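## Task

Read the lot number on the shelf edge under each foam block. Every foam block whose lot number occurs two or more times anywhere in the storeroom must end up on the desk with nothing overhanging its edge. Every other foam block stays on the shelf it started on. The robot must not tip over or finish leaning.

## Robot and tools

ROBOT. TidyBot++ is a mobile base 0.54 m long, 0.50 m wide and 0.38 m high on four powered casters. It carries one seven-joint arm with a two-finger gripper. The shoulder sits 0.12 m ahead of the base centre and 0.68 m above the floor. There are two cameras: base_camera on the chassis, and wrist_camera, which looks along the hand. The arm starts folded with the hand pointing down. A down-pointing hand reaches at most about 0.94 m above the floor, and only near the base.

FRAMES. All positions are in metres. In the base frame the origin is on the floor under the base centre, with x forward, y left and z up. The odometry frame is the base frame as it stood when the scene began. base_odometry only counts wheel turns, so slip shows up as travel. Heading is in radians, left positive, from -3.142 to 3.142. base_tilt is in degrees, and forward and right leans are positive.

move. Every argument is optional. An action uses any of base, joints and target, and may add speeds.
- base: an object with translate_m (forward positive, -2 to 2 m), strafe_m (left positive, -2 to 2 m) and rotate_rad (counter-clockwise seen from above positive, -6.3 to 6.3 rad). All three are offsets from where the base stands when the command starts, measured along its own axes then.
- joints: absolute targets by name, in radians. joint_1_rad, joint_3_rad, joint_5_rad and joint_7_rad turn freely and take the shorter way round, so send steps of less than half a turn. joint_2_rad can go from -2.249 to 2.249 and joint_4_rad from -2.579 to 2.579. joint_6_rad can go from -2.099 to 2.099. Positive joint_1_rad turns the arm clockwise seen from above, the opposite of heading. gripper_pos runs from 0 (open, gap about 85 mm) to 1 (closed), and the gap is about 85 x (1 - gripper_pos) mm. The done tolerance is ±0.039 for joints 1 to 4, ±0.095 for joints 5 to 7 and ±0.03 for the gripper.
- target: one list of 7 numbers, [x, y, z, qw, qx, qy, qz]. This is an absolute hand pose in the base frame, with position in metres and a unit quaternion, in the same form as the hand_pose line. The point is midway between the finger pads. The hand's z axis runs along the fingers, and the fingers close along its y axis. If target is given, joints may hold only gripper_pos, or the call is refused.
- speeds: caps on top speed for this action only. translate_m and strafe_m take 0.05 to 0.5 m/s, and rotate_rad takes 0.1 to 1.57 rad/s. When translating and strafing together, give a speed for only one of the two.
- cameras: a list drawn from base_camera, wrist_camera and all. Leaving it out means all, and [] means none.
- blocking: true or omitted waits until every motion has stopped. false returns within about 0.5 s while the robot keeps moving.
A move with no action just reports the state and images.

wait(seconds 0 to 10, cameras) lets time pass and reports. It returns early once all motions have stopped. stop(cameras) brakes every motion still running. zoom_image(camera, region [x0, y0, x1, y1] in pixels, top-left origin, at most 504 x 504) gives a sharper crop of the newest image; use it to read lot labels. read_manual(section "licences") only returns licence text. finished_scene(scene) takes the number of the current scene, ends it, and cannot be undone.

RESULTS. pictures lists the order of the images. move reads done, or else the worst status. base_status, joint_status and hand_status can read moving, done, off_target (stopped away from the target and maybe still pushing), not_followed (a check withheld the targets), stopped, contact_stop, time_out, torque_fault or limit_stop_at_motor_heat. The messages "joint command not followed" and "pose unreachable" mean a self-collision or reach check blocked the arm. hand_pose is the measured hand pose. hand_target is the pose the joint targets would give. joint_positions lists angles. motor_effort gives percent of maximum, with the peak of the last action in brackets. Motor temperatures lists one value per arm joint. on_its_own reports motion you did not command. earlier move shows a non-blocking move in progress. ARM HIT means the arm struck the base or itself. MOTOR HOT appears from 60 °C, and an OVER-TEMPERATURE FAULT at 75 °C lets the arm sink. After a refused call, or a contact_stop, time_out or torque fault you did not command, later move, wait and finished_scene calls in the same reply are skipped.

TIPS. After hand_status reads done, the hand is usually within 3 cm. To correct it, add (wanted position - hand_pose) to your last target. To hold a loaded hand still, resend hand_target, not hand_pose. Under a load the arm sags, so apply the same correction, and never command a loaded joint to its current reading. Poses low and close in front of the base, pointing forward, often go wrong or hit the base. Out-of-reach poses wander for up to 10 s and end in time_out. When setting an object down, watch hand_pose stop falling and the effort change.

AVOID. Do not drop objects, release them while moving, slam them, or squeeze hard on an object still resting on a shelf. Do not push the arm into furniture; it never steers around obstacles and keeps pushing. Do not drive or turn while the arm is caught 0.6 m or higher, and do not swing a stretched arm sideways or reach far out from the folded pose over nearby furniture. Either can tip the robot; backing off or pulling the arm in rights it. Avoid torque faults and overheating from long stretched holds. A loose object can now and then be nudged by an outside push. Before finishing, check with the cameras that each chosen item lies fully on the desk, the rest are still on their shelves, and the robot is upright.

Each tool is called after "Call:" by a JSON object that holds its "op" and its "data", one argument or row to a line.

## Session

Call:
{"op": "move", "data": {

}}

Scene clock: 0.00 s.
Motor temperatures (°C): [38 35 31 37 40 37 42]
base_odometry: x=+0.000 y=+0.000 heading=+0.000
base_tilt: forward=-0.4 right=+0.6
base_status: not commanded
joint_positions: joint_1_rad=-0.038 joint_2_rad=-0.374 joint_3_rad=+3.113 joint_4_rad=-2.523 joint_5_rad=-0.004 joint_6_rad=-0.911 joint_7_rad=+1.592 gripper_pos=+0.000
joint_status: not commanded
motor_effort: joint_1_rad=-1 joint_2_rad=-1 joint_3_rad=+1 joint_4_rad=+15 joint_5_rad=+1 joint_6_rad=+1 joint_7_rad=+0
hand_pose: x=+0.2532 y=+0.0103 z=+0.5912 quat_wxyz=(+0.003, +0.998, +0.042, +0.041) (m; base frame)
hand_target: x=+0.2524 y=+0.0102 z=+0.5907 quat_wxyz=(+0.003, +0.998, +0.042, +0.040) (m; base frame)
hand_status: not commanded
pictures: base_camera, wrist_camera
Images, in order (width x height): base_camera 644x364, wrist_camera 644x476.

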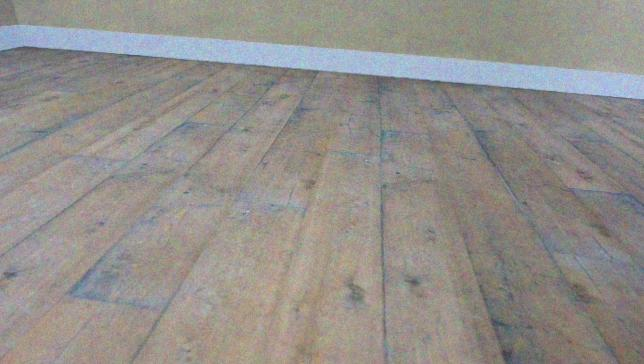

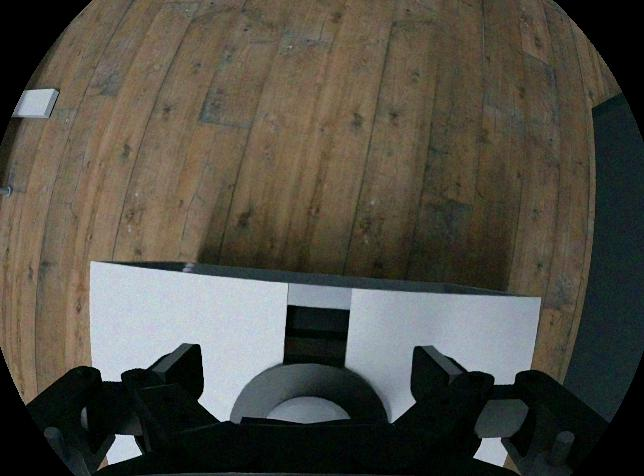

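Call:
{"op": "move", "data": {
  "joints": {"joint_6_rad":0.35}
}}

Call:
{"op": "move", "data": {
  "joints": {"joint_1_rad":-0.8},
  "cameras": ["wrist_camera"]
}}

Call:
{"op": "move", "data": {
  "joints": {"joint_1_rad":0.6},
  "cameras": ["wrist_camera"]
}}

Scene clock: 2.13 s.
Motor temperatures (°C): [38 35 31 37 40 37 42]
move: done
base_odometry: x=+0.000 y=+0.000 heading=+0.000
base_tilt: forward=-0.3 right=+0.6
base_status: not commanded
joint_positions: joint_1_rad=-0.038 joint_2_rad=-0.374 joint_3_rad=+3.113 joint_4_rad=-2.522 joint_5_rad=-0.004 joint_6_rad=+0.295 joint_7_rad=+1.592 gripper_pos=+0.000
joint_status: all done
motor_effort: joint_1_rad=-1(1) joint_2_rad=-6(6) joint_3_rad=+1(1) joint_4_rad=+19(20) joint_5_rad=+1(1) joint_6_rad=+8(9) joint_7_rad=+0(1)
hand_pose: x=+0.5264 y=+0.0289 z=+0.8151 quat_wxyz=(-0.010, +0.799, +0.035, +0.601) (m; base frame)
hand_target: x=+0.5301 y=+0.0292 z=+0.8300 quat_wxyz=(-0.010, +0.783, +0.035, +0.621) (m; base frame)
hand_status: not commanded
pictures: base_camera, wrist_camera
Images, in order (width x height): base_camera 644x364, wrist_camera 644x476.

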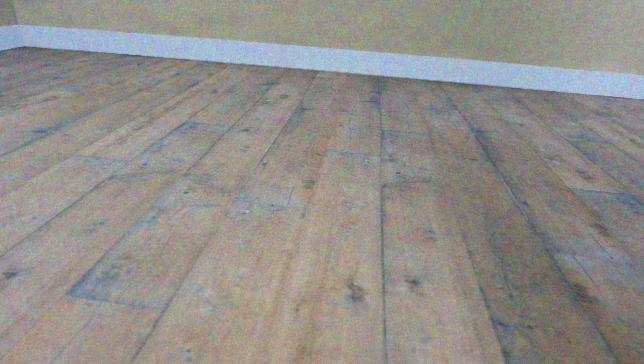

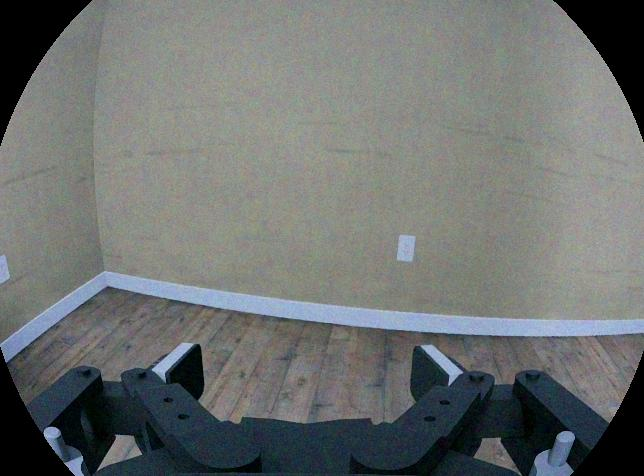

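Scene clock: 4.17 s.
Motor temperatures (°C): [38 35 31 37 40 37 42]
move: done
base_odometry: x=+0.000 y=+0.000 heading=+0.000
base_tilt: forward=-0.3 right=+0.6
base_status: not commanded
joint_positions: joint_1_rad=-0.781 joint_2_rad=-0.374 joint_3_rad=+3.113 joint_4_rad=-2.522 joint_5_rad=-0.004 joint_6_rad=+0.295 joint_7_rad=+1.592 gripper_pos=+0.000
joint_status: all done
motor_effort: joint_1_rad=+0(2) joint_2_rad=-6(6) joint_3_rad=+1(1) joint_4_rad=+20(20) joint_5_rad=+1(1) joint_6_rad=+8(9) joint_7_rad=+0(1)
hand_pose: x=+0.3995 y=+0.2969 z=+0.8152 quat_wxyz=(-0.227, +0.731, +0.323, +0.556) (m; base frame)
hand_target: x=+0.3963 y=+0.3049 z=+0.8300 quat_wxyz=(-0.240, +0.714, +0.323, +0.573) (m; base frame)
hand_status: not commanded
pictures: wrist_camera
Images, in order (width x height): wrist_camera 644x476.

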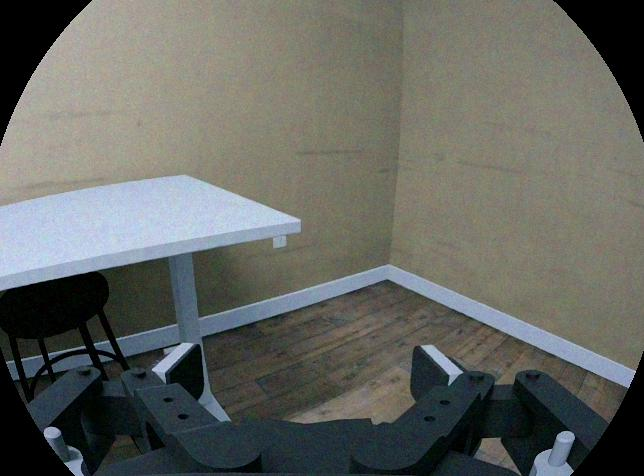

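Scene clock: 6.83 s.
Motor temperatures (°C): [38 35 31 37 40 38 42]
move: done
base_odometry: x=+0.000 y=+0.000 heading=+0.000
base_tilt: forward=-0.3 right=+0.6
base_status: not commanded
joint_positions: joint_1_rad=+0.581 joint_2_rad=-0.374 joint_3_rad=+3.113 joint_4_rad=-2.522 joint_5_rad=-0.004 joint_6_rad=+0.295 joint_7_rad=+1.592 gripper_pos=+0.000
joint_status: all done
motor_effort: joint_1_rad=-1(2) joint_2_rad=-5(6) joint_3_rad=+1(1) joint_4_rad=+19(20) joint_5_rad=+1(1) joint_6_rad=+8(9) joint_7_rad=+0(1)
hand_pose: x=+0.4675 y=-0.2131 z=+0.8152 quat_wxyz=(+0.174, +0.771, -0.210, +0.575) (m; base frame)
hand_target: x=+0.4666 y=-0.2214 z=+0.8300 quat_wxyz=(+0.185, +0.754, -0.212, +0.593) (m; base frame)
hand_status: not commanded
pictures: wrist_camera
Images, in order (width x height): wrist_camera 644x476.

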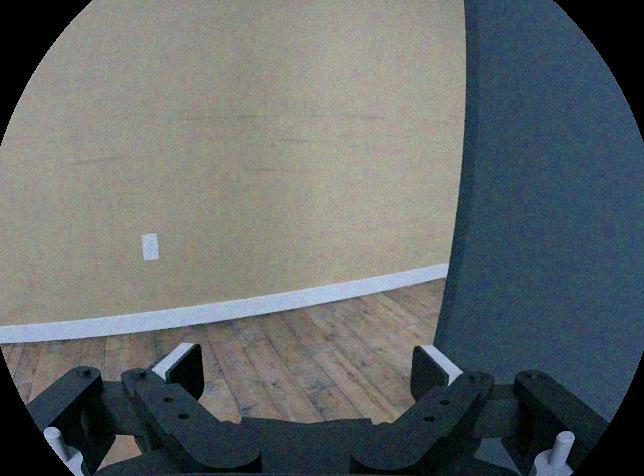

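Call:
{"op": "move", "data": {
  "joints": {"joint_1_rad":-1.6,"joint_6_rad":0.4},
  "cameras": ["wrist_camera"]
}}

Call:
{"op": "move", "data": {
  "joints": {"joint_1_rad":-2.4},
  "cameras": ["wrist_camera"]
}}

Call:
{"op": "move", "data": {
  "joints": {"joint_1_rad":-3.1},
  "cameras": ["wrist_camera"]
}}

Scene clock: 10.33 s.
Motor temperatures (°C): [38 35 31 37 40 38 42]
move: done
base_odometry: x=+0.000 y=+0.000 heading=+0.000
base_tilt: forward=-0.4 right=+0.6
base_status: not commanded
joint_positions: joint_1_rad=-1.581 joint_2_rad=-0.374 joint_3_rad=+3.113 joint_4_rad=-2.522 joint_5_rad=-0.004 joint_6_rad=+0.344 joint_7_rad=+1.592 gripper_pos=+0.000
joint_status: all done
motor_effort: joint_1_rad=-1(2) joint_2_rad=-6(7) joint_3_rad=+1(1) joint_4_rad=+19(20) joint_5_rad=+1(1) joint_6_rad=+9(10) joint_7_rad=+0(1)
hand_pose: x=+0.1011 y=+0.4119 z=+0.8297 quat_wxyz=(-0.439, +0.538, +0.572, +0.437) (m; base frame)
hand_target: x=+0.0932 y=+0.4145 z=+0.8453 quat_wxyz=(-0.458, +0.521, +0.564, +0.447) (m; base frame)
hand_status: not commanded
pictures: wrist_camera
Images, in order (width x height): wrist_camera 644x476.

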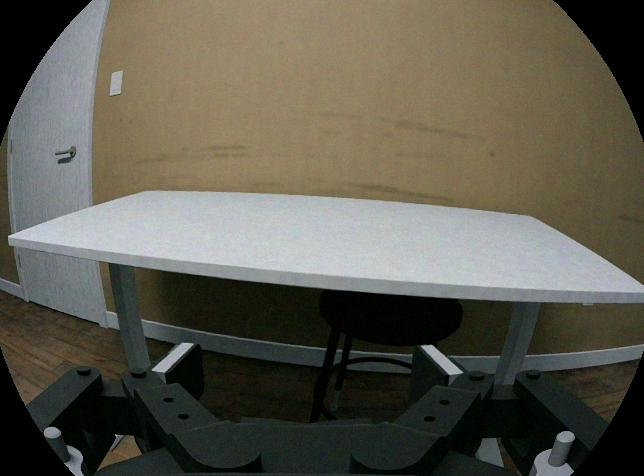

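Scene clock: 12.40 s.
Motor temperatures (°C): [38 35 31 37 40 38 42]
move: done
base_odometry: x=+0.000 y=+0.000 heading=+0.000
base_tilt: forward=-0.4 right=+0.6
base_status: not commanded
joint_positions: joint_1_rad=-2.381 joint_2_rad=-0.374 joint_3_rad=+3.113 joint_4_rad=-2.522 joint_5_rad=-0.004 joint_6_rad=+0.344 joint_7_rad=+1.592 gripper_pos=+0.000
joint_status: all done
motor_effort: joint_1_rad=+0(2) joint_2_rad=-6(7) joint_3_rad=+1(1) joint_4_rad=+20(20) joint_5_rad=+1(1) joint_6_rad=+8(9) joint_7_rad=+0(1)
hand_pose: x=-0.1890 y=+0.2742 z=+0.8300 quat_wxyz=(-0.575, +0.272, +0.736, +0.232) (m; base frame)
hand_target: x=-0.1963 y=+0.2703 z=+0.8453 quat_wxyz=(-0.597, +0.260, +0.723, +0.234) (m; base frame)
hand_status: not commanded
pictures: wrist_camera
Images, in order (width x height): wrist_camera 644x476.

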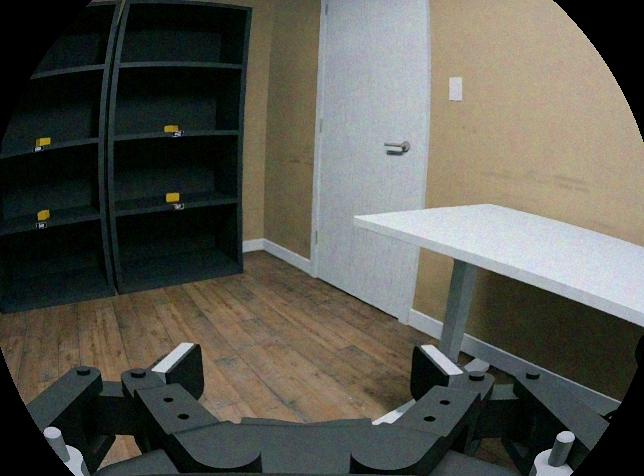

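Scene clock: 14.37 s.
Motor temperatures (°C): [38 35 31 37 40 38 42]
move: done
base_odometry: x=+0.000 y=+0.000 heading=+0.000
base_tilt: forward=-0.4 right=+0.6
base_status: not commanded
joint_positions: joint_1_rad=-3.081 joint_2_rad=-0.374 joint_3_rad=+3.113 joint_4_rad=-2.522 joint_5_rad=-0.004 joint_6_rad=+0.345 joint_7_rad=+1.592 gripper_pos=+0.000
joint_status: all done
motor_effort: joint_1_rad=-1(2) joint_2_rad=-6(7) joint_3_rad=+1(1) joint_4_rad=+19(20) joint_5_rad=+1(1) joint_6_rad=+8(9) joint_7_rad=+0(1)
hand_pose: x=-0.2932 y=+0.0113 z=+0.8300 quat_wxyz=(-0.620, +0.004, +0.784, +0.020) (m; base frame)
hand_target: x=-0.2963 y=+0.0036 z=+0.8453 quat_wxyz=(-0.640, -0.004, +0.768, +0.015) (m; base frame)
hand_status: not commanded
pictures: wrist_camera
Images, in order (width x height): wrist_camera 644x476.

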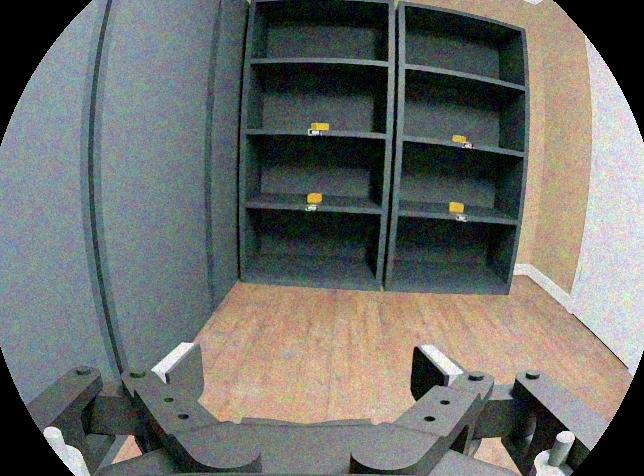

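Call:
{"op": "zoom_image", "data": {
  "camera": "wrist_camera",
  "region": [290, 100, 350, 144]
}}

Call:
{"op": "zoom_image", "data": {
  "camera": "wrist_camera",
  "region": [440, 120, 500, 164]
}}

Call:
{"op": "zoom_image", "data": {
  "camera": "wrist_camera",
  "region": [290, 176, 350, 220]
}}

Call:
{"op": "zoom_image", "data": {
  "camera": "wrist_camera",
  "region": [430, 190, 490, 234]
}}

Call:
{"op": "zoom_image", "data": {
  "camera": "wrist_camera",
  "region": [220, 0, 560, 300]
}}

Call:
{"op": "move", "data": {
  "joints": {"joint_1_rad":2.45},
  "cameras": ["wrist_camera"]
}}

Scaled by 8.400.

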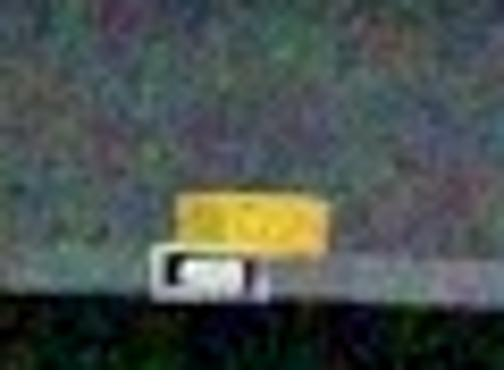

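Scaled by 8.400.

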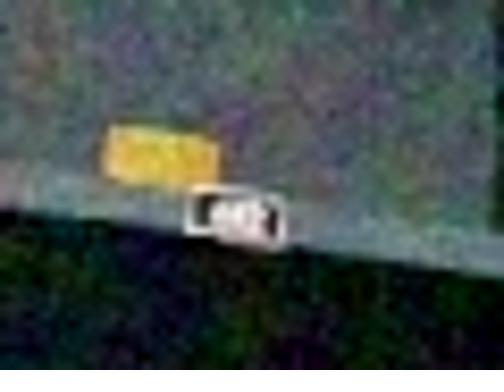

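Scaled by 8.400.

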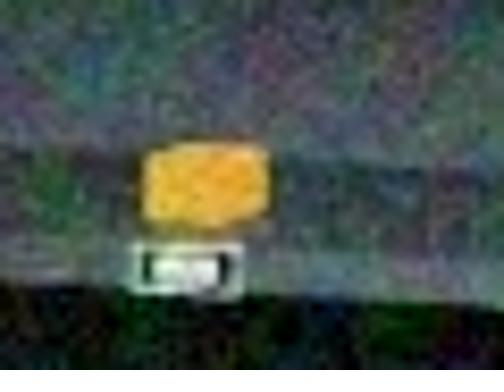

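Scaled by 8.400.

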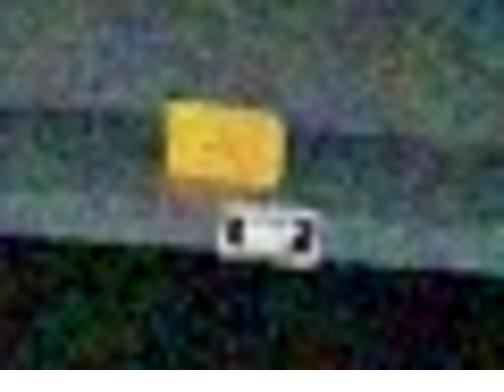

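Scaled by 1.482.

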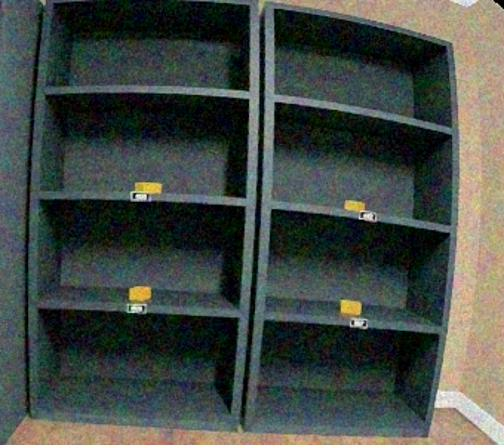

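Scene clock: 16.60 s.
Motor temperatures (°C): [38 35 31 37 40 38 42]
move: done
base_odometry: x=+0.000 y=+0.000 heading=+0.000
base_tilt: forward=-0.3 right=+0.6
base_status: not commanded
joint_positions: joint_1_rad=-3.815 joint_2_rad=-0.374 joint_3_rad=+3.113 joint_4_rad=-2.522 joint_5_rad=-0.004 joint_6_rad=+0.345 joint_7_rad=+1.592 gripper_pos=+0.000
joint_status: all done
motor_effort: joint_1_rad=+0(2) joint_2_rad=-6(6) joint_3_rad=+1(1) joint_4_rad=+19(20) joint_5_rad=+1(1) joint_6_rad=+9(9) joint_7_rad=+0(1)
hand_pose: x=-0.1949 y=-0.2675 z=+0.8301 quat_wxyz=(-0.586, -0.278, +0.734, -0.203) (m; base frame)
hand_target: x=-0.1919 y=-0.2752 z=+0.8453 quat_wxyz=(-0.603, -0.279, +0.716, -0.216) (m; base frame)
hand_status: not commanded
pictures: wrist_camera
Images, in order (width x height): wrist_camera 644x476.

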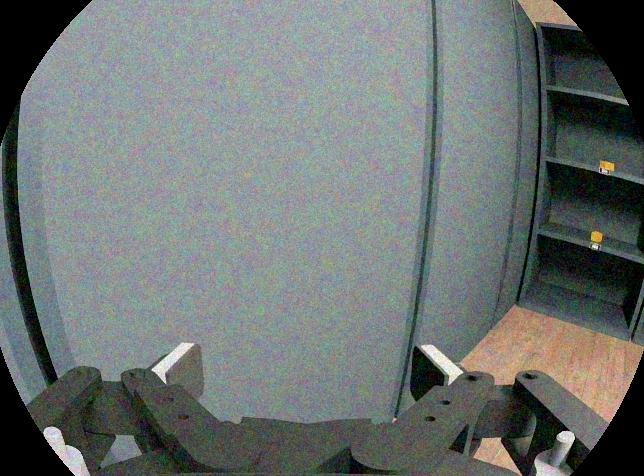

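Call:
{"op": "move", "data": {
  "base": {"translate_m":1.15},
  "cameras": []
}}

Call:
{"op": "move", "data": {
  "joints": {"joint_1_rad":1.6},
  "cameras": ["wrist_camera"]
}}

Call:
{"op": "move", "data": {
  "joints": {"joint_1_rad":0}
}}

Scene clock: 20.70 s.
Motor temperatures (°C): [38 35 31 37 40 38 42]
move: done
base_odometry: x=+1.150 y=+0.000 heading=+0.001
base_tilt: forward=-0.3 right=+0.6
base_status: done
joint_positions: joint_1_rad=-3.815 joint_2_rad=-0.374 joint_3_rad=+3.113 joint_4_rad=-2.522 joint_5_rad=-0.004 joint_6_rad=+0.346 joint_7_rad=+1.592 gripper_pos=+0.000
joint_status: not commanded
motor_effort: joint_1_rad=-1(1) joint_2_rad=-5(8) joint_3_rad=+1(2) joint_4_rad=+19(21) joint_5_rad=+0(1) joint_6_rad=+9(9) joint_7_rad=+0(1)
hand_pose: x=-0.1948 y=-0.2677 z=+0.8306 quat_wxyz=(-0.587, -0.278, +0.733, -0.204) (m; base frame)
hand_target: x=-0.1919 y=-0.2752 z=+0.8453 quat_wxyz=(-0.603, -0.279, +0.716, -0.216) (m; base frame)
hand_status: not commanded
pictures: none
No camera images: "cameras" was empty.

Scene clock: 22.83 s.
Motor temperatures (°C): [38 35 31 37 40 38 42]
move: done
base_odometry: x=+1.150 y=+0.000 heading=+0.001
base_tilt: forward=-0.3 right=+0.6
base_status: not commanded
joint_positions: joint_1_rad=-4.665 joint_2_rad=-0.374 joint_3_rad=+3.113 joint_4_rad=-2.522 joint_5_rad=-0.004 joint_6_rad=+0.346 joint_7_rad=+1.592 gripper_pos=+0.000
joint_status: all done
motor_effort: joint_1_rad=+0(2) joint_2_rad=-5(6) joint_3_rad=+1(1) joint_4_rad=+20(21) joint_5_rad=+1(1) joint_6_rad=+8(9) joint_7_rad=+0(1)
hand_pose: x=+0.1128 y=-0.4124 z=+0.8306 quat_wxyz=(-0.451, -0.555, +0.553, -0.427) (m; base frame)
hand_target: x=+0.1206 y=-0.4153 z=+0.8453 quat_wxyz=(-0.461, -0.549, +0.537, -0.445) (m; base frame)
hand_status: not commanded
pictures: wrist_camera
Images, in order (width x height): wrist_camera 644x476.

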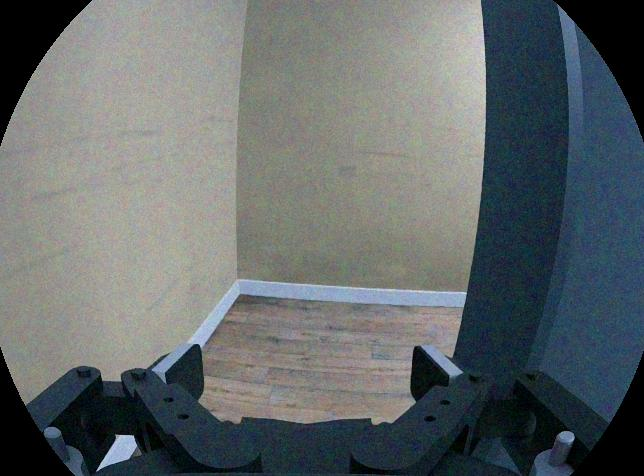

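Scene clock: 25.63 s.
Motor temperatures (°C): [38 35 31 37 40 38 42]
move: done
base_odometry: x=+1.150 y=+0.000 heading=+0.001
base_tilt: forward=-0.3 right=+0.6
base_status: not commanded
joint_positions: joint_1_rad=-6.265 joint_2_rad=-0.374 joint_3_rad=+3.113 joint_4_rad=-2.522 joint_5_rad=-0.004 joint_6_rad=+0.346 joint_7_rad=+1.592 gripper_pos=+0.000
joint_status: all done
motor_effort: joint_1_rad=+0(2) joint_2_rad=-5(7) joint_3_rad=+1(1) joint_4_rad=+20(21) joint_5_rad=+1(1) joint_6_rad=+9(9) joint_7_rad=+0(1)
hand_pose: x=+0.5314 y=+0.0058 z=+0.8306 quat_wxyz=(-0.007, -0.784, -0.013, -0.621) (m; base frame)
hand_target: x=+0.5340 y=+0.0137 z=+0.8453 quat_wxyz=(-0.002, -0.768, -0.020, -0.641) (m; base frame)
hand_status: not commanded
pictures: base_camera, wrist_camera
Images, in order (width x height): base_camera 644x364, wrist_camera 644x476.

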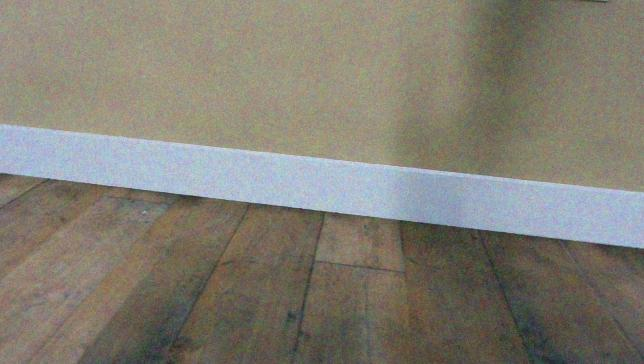

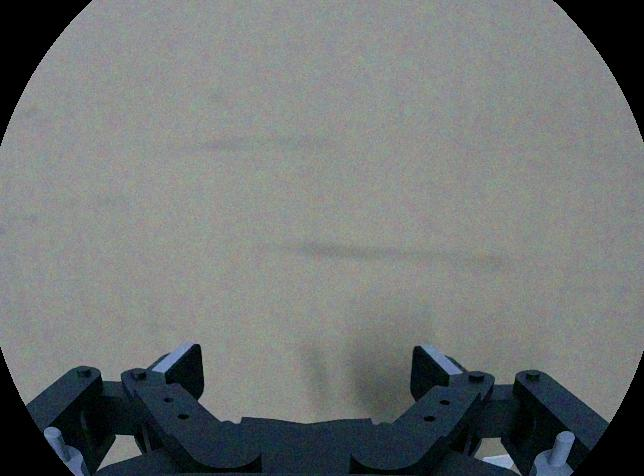

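Call:
{"op": "move", "data": {
  "base": {"rotate_rad":-1.571},
  "cameras": ["wrist_camera"]
}}

Call:
{"op": "move", "data": {
  "base": {"translate_m":1.4},
  "cameras": ["wrist_camera"]
}}

Call:
{"op": "move", "data": {
  "joints": {"joint_1_rad":1.2},
  "cameras": ["wrist_camera"]
}}

Scene clock: 28.23 s.
Motor temperatures (°C): [38 35 31 37 40 38 42]
move: done
base_odometry: x=+1.150 y=+0.000 heading=-1.569
base_tilt: forward=-0.3 right=+0.6
base_status: done
joint_positions: joint_1_rad=-6.269 joint_2_rad=-0.374 joint_3_rad=+3.113 joint_4_rad=-2.522 joint_5_rad=-0.004 joint_6_rad=+0.347 joint_7_rad=+1.592 gripper_pos=+0.000
joint_status: not commanded
motor_effort: joint_1_rad=-1(1) joint_2_rad=-6(7) joint_3_rad=+1(2) joint_4_rad=+20(20) joint_5_rad=+1(1) joint_6_rad=+8(10) joint_7_rad=+0(1)
hand_pose: x=+0.5314 y=+0.0074 z=+0.8307 quat_wxyz=(-0.006, -0.784, -0.014, -0.621) (m; base frame)
hand_target: x=+0.5340 y=+0.0137 z=+0.8453 quat_wxyz=(-0.002, -0.768, -0.020, -0.641) (m; base frame)
hand_status: not commanded
pictures: wrist_camera
Images, in order (width x height): wrist_camera 644x476.

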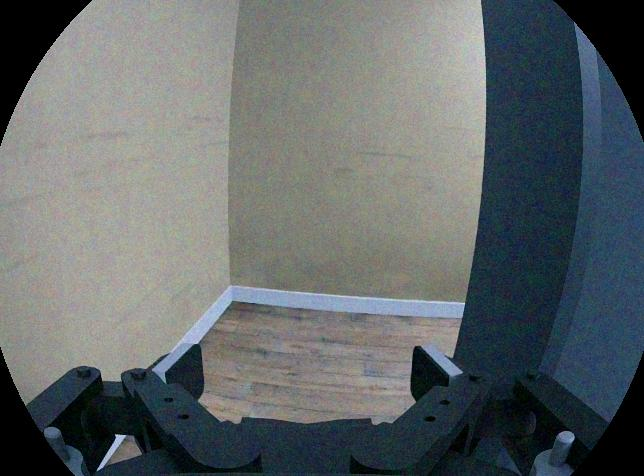

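Scene clock: 32.40 s.
Motor temperatures (°C): [38 35 31 37 40 38 42]
move: done
base_odometry: x=+1.153 y=-1.400 heading=-1.570
base_tilt: forward=-0.3 right=+0.6
base_status: done
joint_positions: joint_1_rad=-6.269 joint_2_rad=-0.375 joint_3_rad=+3.113 joint_4_rad=-2.522 joint_5_rad=-0.004 joint_6_rad=+0.348 joint_7_rad=+1.592 gripper_pos=+0.000
joint_status: not commanded
motor_effort: joint_1_rad=+0(1) joint_2_rad=-5(9) joint_3_rad=+1(1) joint_4_rad=+19(21) joint_5_rad=+1(1) joint_6_rad=+9(9) joint_7_rad=+0(1)
hand_pose: x=+0.5314 y=+0.0074 z=+0.8316 quat_wxyz=(-0.006, -0.783, -0.014, -0.622) (m; base frame)
hand_target: x=+0.5340 y=+0.0137 z=+0.8453 quat_wxyz=(-0.002, -0.768, -0.020, -0.641) (m; base frame)
hand_status: not commanded
pictures: wrist_camera
Images, in order (width x height): wrist_camera 644x476.

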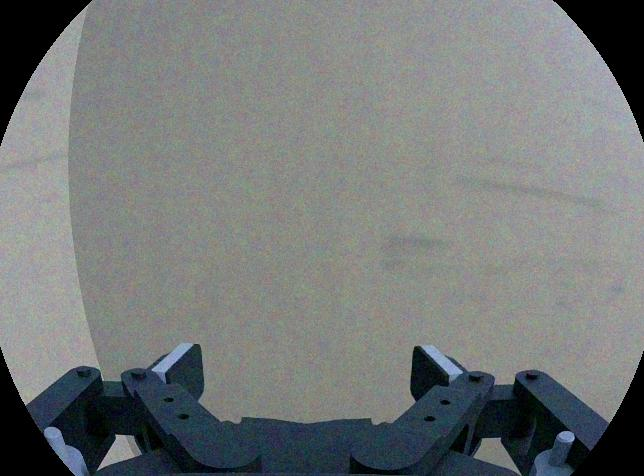

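Scene clock: 34.87 s.
Motor temperatures (°C): [38 35 31 37 40 38 42]
move: done
base_odometry: x=+1.153 y=-1.400 heading=-1.570
base_tilt: forward=-0.3 right=+0.6
base_status: not commanded
joint_positions: joint_1_rad=-5.102 joint_2_rad=-0.375 joint_3_rad=+3.113 joint_4_rad=-2.522 joint_5_rad=-0.004 joint_6_rad=+0.348 joint_7_rad=+1.592 gripper_pos=+0.000
joint_status: all done
motor_effort: joint_1_rad=+0(2) joint_2_rad=-6(7) joint_3_rad=+1(1) joint_4_rad=+19(21) joint_5_rad=+1(1) joint_6_rad=+9(9) joint_7_rad=+0(1)
hand_pose: x=+0.2880 y=-0.3763 z=+0.8316 quat_wxyz=(-0.348, -0.661, +0.419, -0.516) (m; base frame)
hand_target: x=+0.2822 y=-0.3819 z=+0.8453 quat_wxyz=(-0.363, -0.645, +0.417, -0.528) (m; base frame)
hand_status: not commanded
pictures: wrist_camera
Images, in order (width x height): wrist_camera 644x476.

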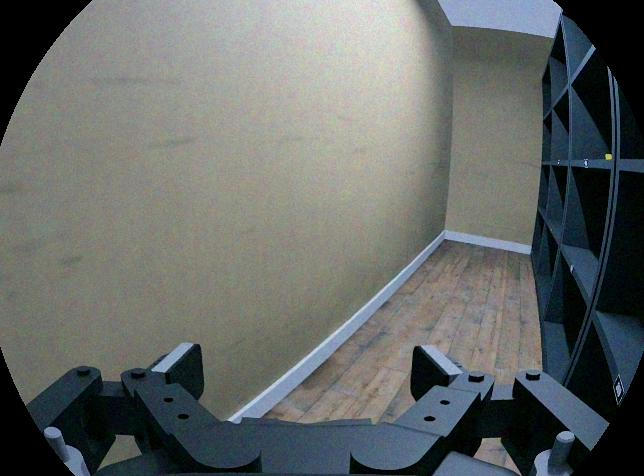

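Call:
{"op": "move", "data": {
  "base": {"translate_m":0.6},
  "cameras": ["wrist_camera"]
}}

Call:
{"op": "move", "data": {
  "base": {"rotate_rad":-1.571},
  "cameras": ["base_camera","wrist_camera"]
}}

Scene clock: 38.00 s.
Motor temperatures (°C): [38 35 31 37 40 38 42]
move: done
base_odometry: x=+1.153 y=-2.000 heading=-1.571
base_tilt: forward=-0.4 right=+0.6
base_status: done
joint_positions: joint_1_rad=-5.026 joint_2_rad=-0.401 joint_3_rad=+3.179 joint_4_rad=-2.549 joint_5_rad=-0.005 joint_6_rad=+0.348 joint_7_rad=+1.592 gripper_pos=+0.000
joint_status: not commanded
motor_effort: joint_1_rad=-12(17) joint_2_rad=+1(7) joint_3_rad=-13(18) joint_4_rad=+27(33) joint_5_rad=+5(7) joint_6_rad=+10(13) joint_7_rad=+0(1)
hand_pose: x=+0.2287 y=-0.3876 z=+0.8273 quat_wxyz=(-0.374, -0.626, +0.470, -0.497) (m; base frame)
hand_target: x=+0.2822 y=-0.3819 z=+0.8453 quat_wxyz=(-0.363, -0.645, +0.417, -0.528) (m; base frame)
hand_status: not commanded
pictures: wrist_camera
Images, in order (width x height): wrist_camera 644x476.

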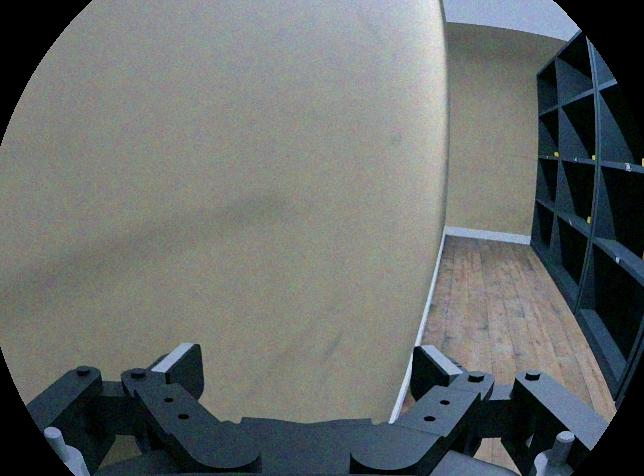

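Scene clock: 42.80 s.
Motor temperatures (°C): [38 35 31 37 40 38 42]
move: time_out
base_odometry: x=+1.151 y=-1.999 heading=-2.028
base_tilt: forward=-0.4 right=+0.6
base_status: rotate_rad time_out (by the wheels' count: -0.458 of -1.571)
joint_positions: joint_1_rad=-5.077 joint_2_rad=-0.377 joint_3_rad=+3.117 joint_4_rad=-2.529 joint_5_rad=-0.005 joint_6_rad=+0.353 joint_7_rad=+1.592 gripper_pos=+0.000
joint_status: not commanded
motor_effort: joint_1_rad=-1(10) joint_2_rad=-4(12) joint_3_rad=+1(10) joint_4_rad=+20(28) joint_5_rad=+1(4) joint_6_rad=+9(11) joint_7_rad=+0(1)
hand_pose: x=+0.2763 y=-0.3796 z=+0.8299 quat_wxyz=(-0.355, -0.655, +0.430, -0.511) (m; base frame)
hand_target: x=+0.2822 y=-0.3819 z=+0.8453 quat_wxyz=(-0.363, -0.645, +0.417, -0.528) (m; base frame)
hand_status: not commanded
pictures: base_camera, wrist_camera
Images, in order (width x height): base_camera 644x364, wrist_camera 644x476.

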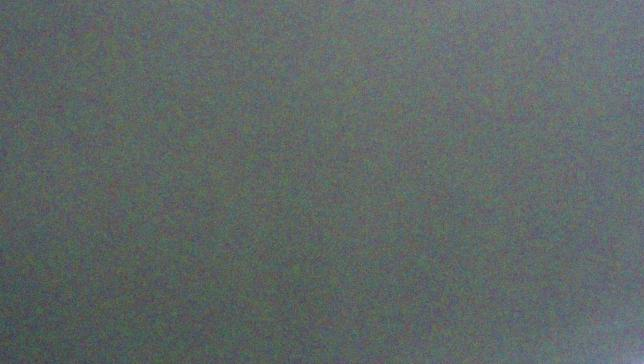

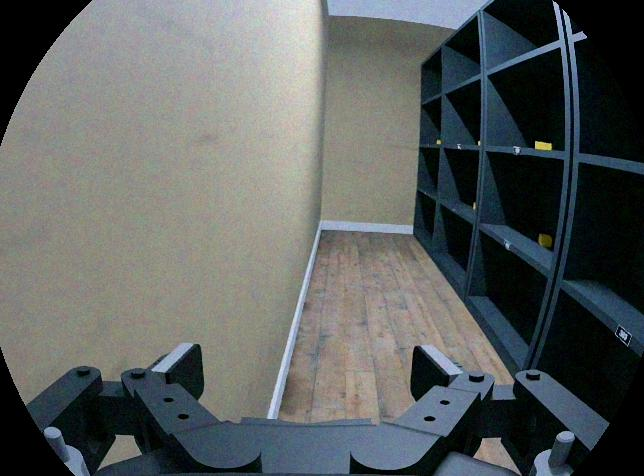

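Call:
{"op": "move", "data": {
  "base": {"translate_m":-0.25},
  "cameras": []
}}

Call:
{"op": "move", "data": {
  "base": {"rotate_rad":-1.113},
  "cameras": ["base_camera","wrist_camera"]
}}

Scene clock: 44.67 s.
Motor temperatures (°C): [38 35 31 37 40 38 42]
move: done
base_odometry: x=+1.262 y=-1.775 heading=-2.029
base_tilt: forward=-0.4 right=+0.6
base_status: done
joint_positions: joint_1_rad=-5.077 joint_2_rad=-0.377 joint_3_rad=+3.117 joint_4_rad=-2.529 joint_5_rad=-0.005 joint_6_rad=+0.353 joint_7_rad=+1.592 gripper_pos=+0.000
joint_status: not commanded
motor_effort: joint_1_rad=-1(1) joint_2_rad=-6(7) joint_3_rad=+1(2) joint_4_rad=+19(21) joint_5_rad=+1(1) joint_6_rad=+8(9) joint_7_rad=+0(1)
hand_pose: x=+0.2763 y=-0.3795 z=+0.8299 quat_wxyz=(-0.355, -0.655, +0.430, -0.511) (m; base frame)
hand_target: x=+0.2822 y=-0.3819 z=+0.8453 quat_wxyz=(-0.363, -0.645, +0.417, -0.528) (m; base frame)
hand_status: not commanded
pictures: none
No camera images: "cameras" was empty.

Scene clock: 46.63 s.
Motor temperatures (°C): [38 35 31 37 40 38 42]
move: done
base_odometry: x=+1.262 y=-1.775 heading=-3.142
base_tilt: forward=-0.3 right=+0.6
base_status: done
joint_positions: joint_1_rad=-5.077 joint_2_rad=-0.377 joint_3_rad=+3.117 joint_4_rad=-2.529 joint_5_rad=-0.005 joint_6_rad=+0.353 joint_7_rad=+1.592 gripper_pos=+0.000
joint_status: not commanded
motor_effort: joint_1_rad=+0(1) joint_2_rad=-5(7) joint_3_rad=+1(2) joint_4_rad=+20(20) joint_5_rad=+0(1) joint_6_rad=+9(9) joint_7_rad=+0(1)
hand_pose: x=+0.2763 y=-0.3795 z=+0.8299 quat_wxyz=(-0.355, -0.655, +0.430, -0.511) (m; base frame)
hand_target: x=+0.2822 y=-0.3819 z=+0.8453 quat_wxyz=(-0.363, -0.645, +0.417, -0.528) (m; base frame)
hand_status: not commanded
pictures: base_camera, wrist_camera
Images, in order (width x height): base_camera 644x364, wrist_camera 644x476.

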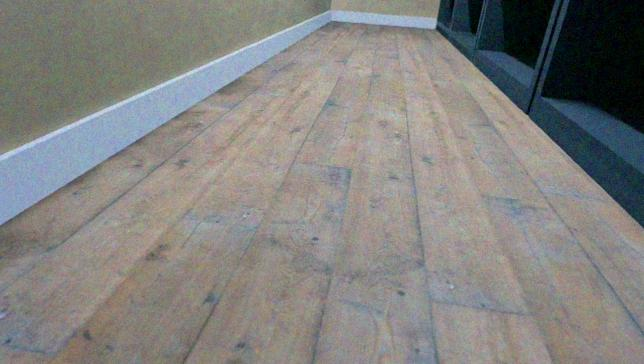

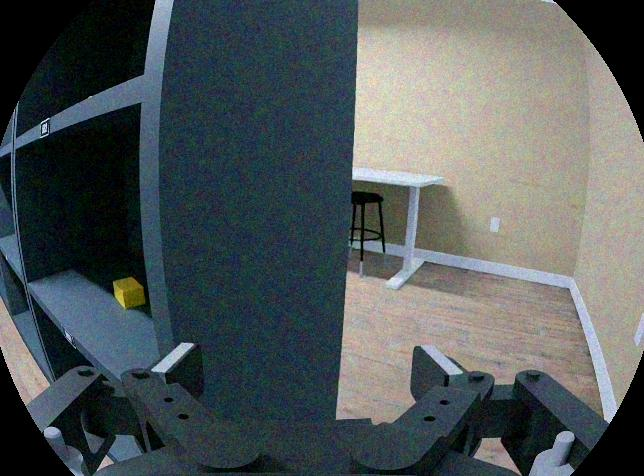

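Call:
{"op": "move", "data": {
  "base": {"translate_m":0.85,"strafe_m":0.15},
  "joints": {"joint_1_rad":1.62},
  "cameras": ["wrist_camera"]
}}

Call:
{"op": "move", "data": {
  "base": {"translate_m":0.8},
  "cameras": ["wrist_camera"]
}}

Call:
{"op": "move", "data": {
  "base": {"translate_m":0.8},
  "cameras": ["wrist_camera"]
}}

Scene clock: 50.10 s.
Motor temperatures (°C): [38 35 31 37 40 38 42]
move: done
base_odometry: x=+0.412 y=-1.925 heading=+3.141
base_tilt: forward=-0.3 right=+0.6
base_status: done
joint_positions: joint_1_rad=-4.681 joint_2_rad=-0.377 joint_3_rad=+3.117 joint_4_rad=-2.529 joint_5_rad=-0.005 joint_6_rad=+0.353 joint_7_rad=+1.592 gripper_pos=+0.000
joint_status: all done
motor_effort: joint_1_rad=+0(2) joint_2_rad=-5(9) joint_3_rad=+1(2) joint_4_rad=+20(20) joint_5_rad=+1(1) joint_6_rad=+8(9) joint_7_rad=+0(1)
hand_pose: x=+0.1179 y=-0.4108 z=+0.8300 quat_wxyz=(-0.448, -0.557, +0.550, -0.432) (m; base frame)
hand_target: x=+0.1123 y=-0.4152 z=+0.8453 quat_wxyz=(-0.465, -0.543, +0.542, -0.441) (m; base frame)
hand_status: not commanded
pictures: wrist_camera
Images, in order (width x height): wrist_camera 644x476.

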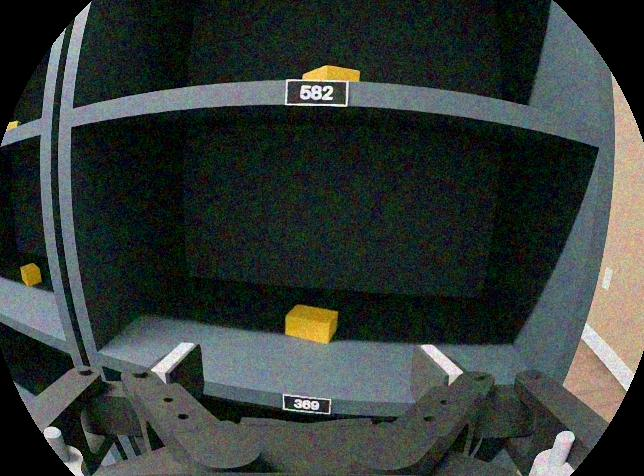

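Scene clock: 55.50 s.
Motor temperatures (°C): [38 35 31 37 40 38 42]
move: time_out
base_odometry: x=-0.385 y=-1.924 heading=+3.139
base_tilt: forward=-0.4 right=+0.6
base_status: translate_m time_out (by the wheels' count: +0.797 of +0.800)
joint_positions: joint_1_rad=-4.679 joint_2_rad=-0.376 joint_3_rad=+3.112 joint_4_rad=-2.528 joint_5_rad=-0.005 joint_6_rad=+0.354 joint_7_rad=+1.592 gripper_pos=+0.000
joint_status: not commanded
motor_effort: joint_1_rad=+0(3) joint_2_rad=-6(13) joint_3_rad=+1(5) joint_4_rad=+20(21) joint_5_rad=+0(1) joint_6_rad=+8(9) joint_7_rad=+0(1)
hand_pose: x=+0.1190 y=-0.4112 z=+0.8301 quat_wxyz=(-0.448, -0.558, +0.549, -0.432) (m; base frame)
hand_target: x=+0.1123 y=-0.4152 z=+0.8453 quat_wxyz=(-0.465, -0.543, +0.542, -0.441) (m; base frame)
hand_status: not commanded
pictures: wrist_camera
Images, in order (width x height): wrist_camera 644x476.

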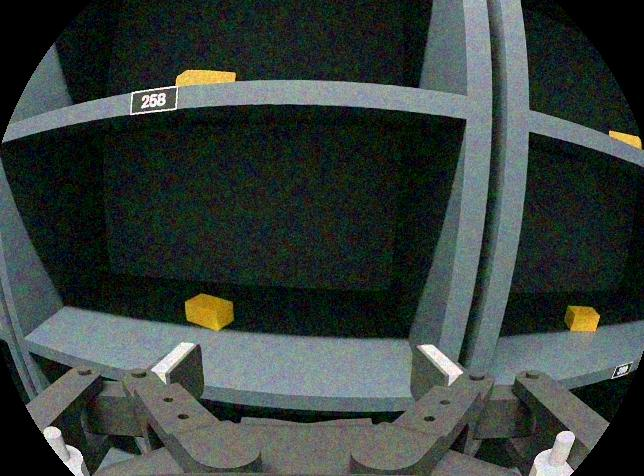

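not run: a stop that you did not command came earlier in this reply.

Call:
{"op": "move", "data": {
  "base": {"translate_m":0.3}
}}

Call:
{"op": "move", "data": {
  "base": {"translate_m":0.5}
}}

Call:
{"op": "move", "data": {
  "base": {"translate_m":0.55}
}}

Scene clock: 59.47 s.
Motor temperatures (°C): [38 35 31 37 40 38 42]
move: time_out
base_odometry: x=-0.682 y=-1.923 heading=+3.137
base_tilt: forward=-0.4 right=+0.6
base_status: translate_m time_out (by the wheels' count: +0.297 of +0.300)
joint_positions: joint_1_rad=-4.675 joint_2_rad=-0.377 joint_3_rad=+3.108 joint_4_rad=-2.528 joint_5_rad=-0.005 joint_6_rad=+0.354 joint_7_rad=+1.592 gripper_pos=+0.000
joint_status: not commanded
motor_effort: joint_1_rad=-1(3) joint_2_rad=-5(10) joint_3_rad=+1(5) joint_4_rad=+20(21) joint_5_rad=+1(2) joint_6_rad=+9(10) joint_7_rad=+0(1)
hand_pose: x=+0.1190 y=-0.4111 z=+0.8306 quat_wxyz=(-0.449, -0.558, +0.548, -0.431) (m; base frame)
hand_target: x=+0.1123 y=-0.4152 z=+0.8453 quat_wxyz=(-0.465, -0.543, +0.542, -0.441) (m; base frame)
hand_status: not commanded
pictures: base_camera, wrist_camera
Images, in order (width x height): base_camera 644x364, wrist_camera 644x476.

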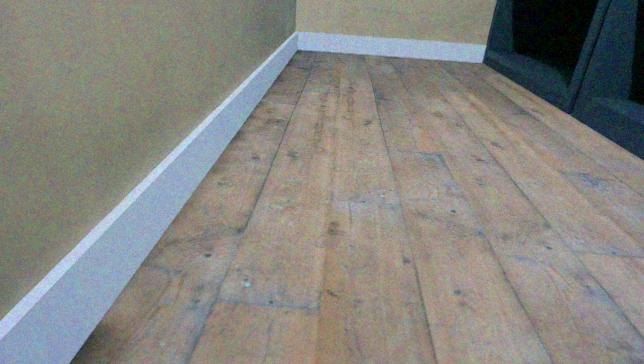

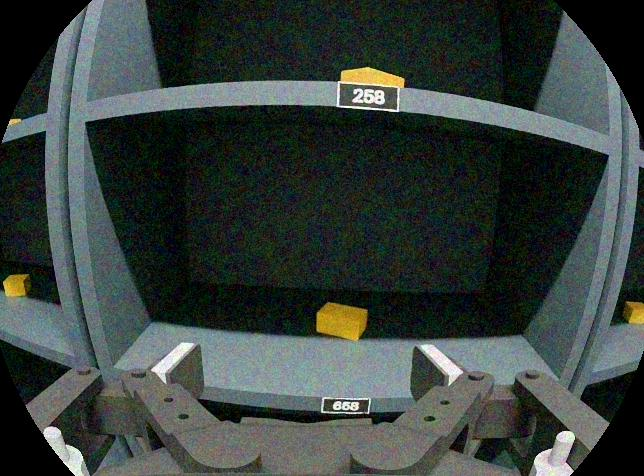

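not run: a stop that you did not command came earlier in this reply.

not run: a stop that you did not command came earlier in this reply.

Call:
{"op": "move", "data": {
  "base": {"strafe_m":-0.09},
  "cameras": []
}}

Call:
{"op": "move", "data": {
  "base": {"translate_m":0.75}
}}

Scene clock: 61.03 s.
Motor temperatures (°C): [38 35 31 37 40 38 42]
move: done
base_odometry: x=-0.682 y=-1.833 heading=+3.137
base_tilt: forward=-0.3 right=+0.6
base_status: done
joint_positions: joint_1_rad=-4.675 joint_2_rad=-0.375 joint_3_rad=+3.108 joint_4_rad=-2.528 joint_5_rad=-0.005 joint_6_rad=+0.354 joint_7_rad=+1.592 gripper_pos=+0.000
joint_status: not commanded
motor_effort: joint_1_rad=-1(1) joint_2_rad=-6(8) joint_3_rad=+0(1) joint_4_rad=+19(21) joint_5_rad=+1(1) joint_6_rad=+9(9) joint_7_rad=+0(1)
hand_pose: x=+0.1190 y=-0.4114 z=+0.8298 quat_wxyz=(-0.449, -0.559, +0.549, -0.431) (m; base frame)
hand_target: x=+0.1123 y=-0.4152 z=+0.8453 quat_wxyz=(-0.465, -0.543, +0.542, -0.441) (m; base frame)
hand_status: not commanded
pictures: none
No camera images: "cameras" was empty.

Scene clock: 63.90 s.
Motor temperatures (°C): [38 35 31 37 40 38 42]
move: done
base_odometry: x=-1.432 y=-1.829 heading=+3.137
base_tilt: forward=-0.4 right=+0.6
base_status: done
joint_positions: joint_1_rad=-4.675 joint_2_rad=-0.375 joint_3_rad=+3.109 joint_4_rad=-2.528 joint_5_rad=-0.005 joint_6_rad=+0.354 joint_7_rad=+1.592 gripper_pos=+0.000
joint_status: not commanded
motor_effort: joint_1_rad=+0(1) joint_2_rad=-5(6) joint_3_rad=+1(2) joint_4_rad=+19(21) joint_5_rad=+1(1) joint_6_rad=+9(9) joint_7_rad=+0(1)
hand_pose: x=+0.1187 y=-0.4115 z=+0.8298 quat_wxyz=(-0.449, -0.558, +0.549, -0.431) (m; base frame)
hand_target: x=+0.1123 y=-0.4152 z=+0.8453 quat_wxyz=(-0.465, -0.543, +0.542, -0.441) (m; base frame)
hand_status: not commanded
pictures: base_camera, wrist_camera
Images, in order (width x height): base_camera 644x364, wrist_camera 644x476.

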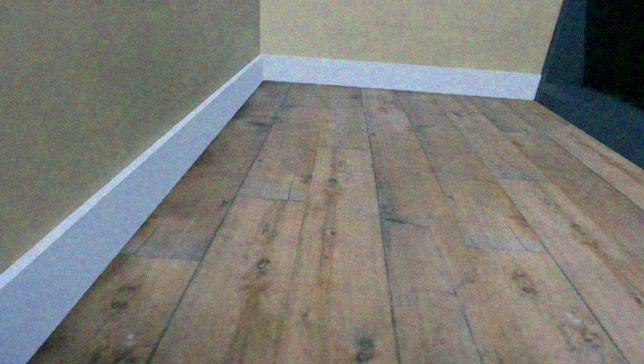

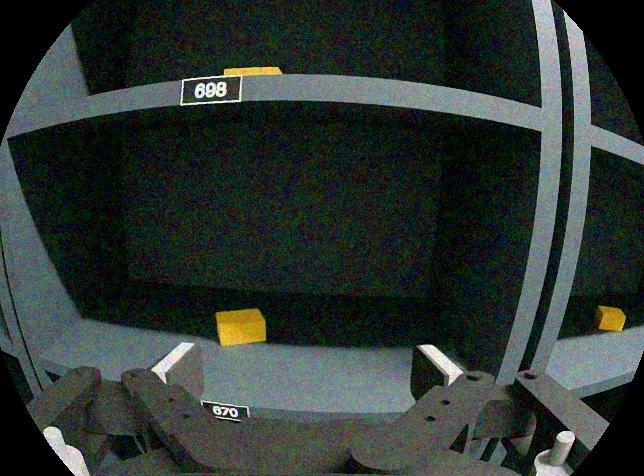

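Call:
{"op": "zoom_image", "data": {
  "camera": "wrist_camera",
  "region": [180, 60, 260, 120]
}}

Call:
{"op": "zoom_image", "data": {
  "camera": "wrist_camera",
  "region": [190, 380, 260, 430]
}}

Call:
{"op": "move", "data": {
  "base": {"translate_m":0.6}
}}

Call:
{"op": "zoom_image", "data": {
  "camera": "wrist_camera",
  "region": [0, 0, 500, 470]
}}

Scaled by 6.300.

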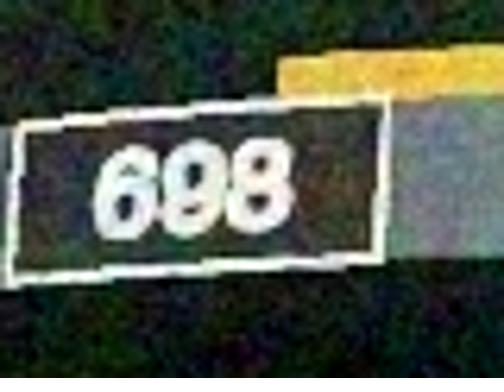

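Scaled by 7.200.

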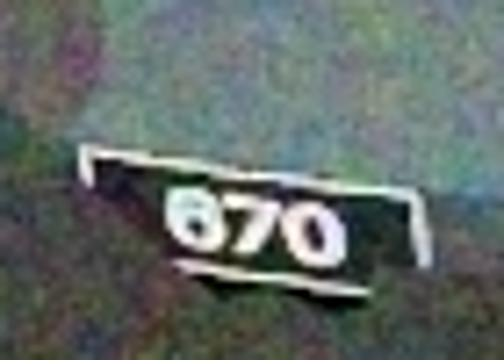

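Scene clock: 66.63 s.
Motor temperatures (°C): [38 35 31 37 40 38 42]
move: done
base_odometry: x=-2.032 y=-1.826 heading=+3.136
base_tilt: forward=-0.3 right=+0.6
base_status: done
joint_positions: joint_1_rad=-4.675 joint_2_rad=-0.375 joint_3_rad=+3.109 joint_4_rad=-2.528 joint_5_rad=-0.005 joint_6_rad=+0.354 joint_7_rad=+1.592 gripper_pos=+0.000
joint_status: not commanded
motor_effort: joint_1_rad=+0(1) joint_2_rad=-5(7) joint_3_rad=+1(2) joint_4_rad=+20(20) joint_5_rad=+1(1) joint_6_rad=+9(9) joint_7_rad=-1(1)
hand_pose: x=+0.1187 y=-0.4115 z=+0.8298 quat_wxyz=(-0.449, -0.558, +0.549, -0.431) (m; base frame)
hand_target: x=+0.1123 y=-0.4152 z=+0.8453 quat_wxyz=(-0.465, -0.543, +0.542, -0.441) (m; base frame)
hand_status: not commanded
pictures: base_camera, wrist_camera
Images, in order (width x height): base_camera 644x364, wrist_camera 644x476.

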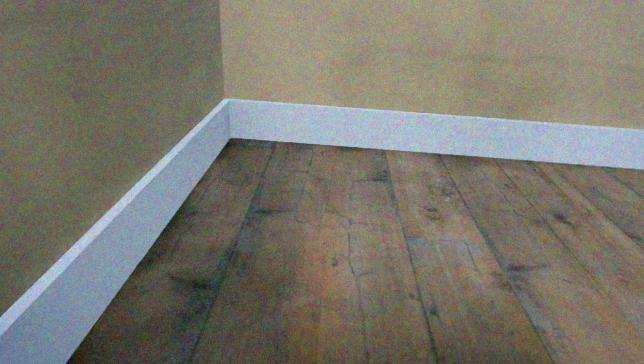

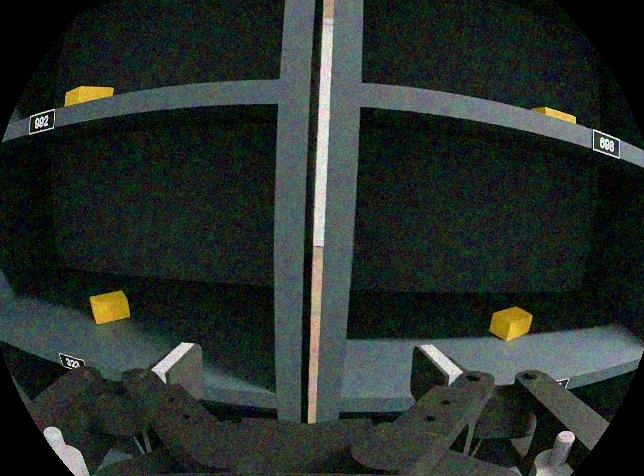

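Scaled by 1.008.

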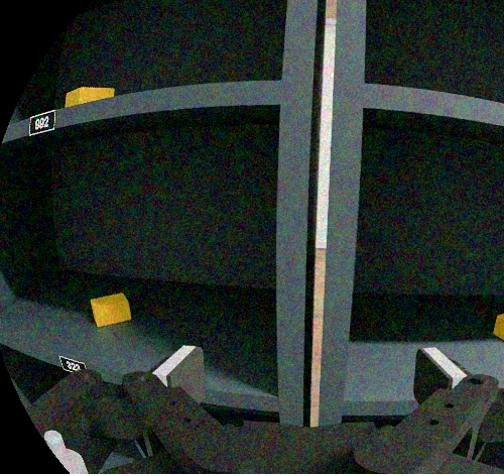

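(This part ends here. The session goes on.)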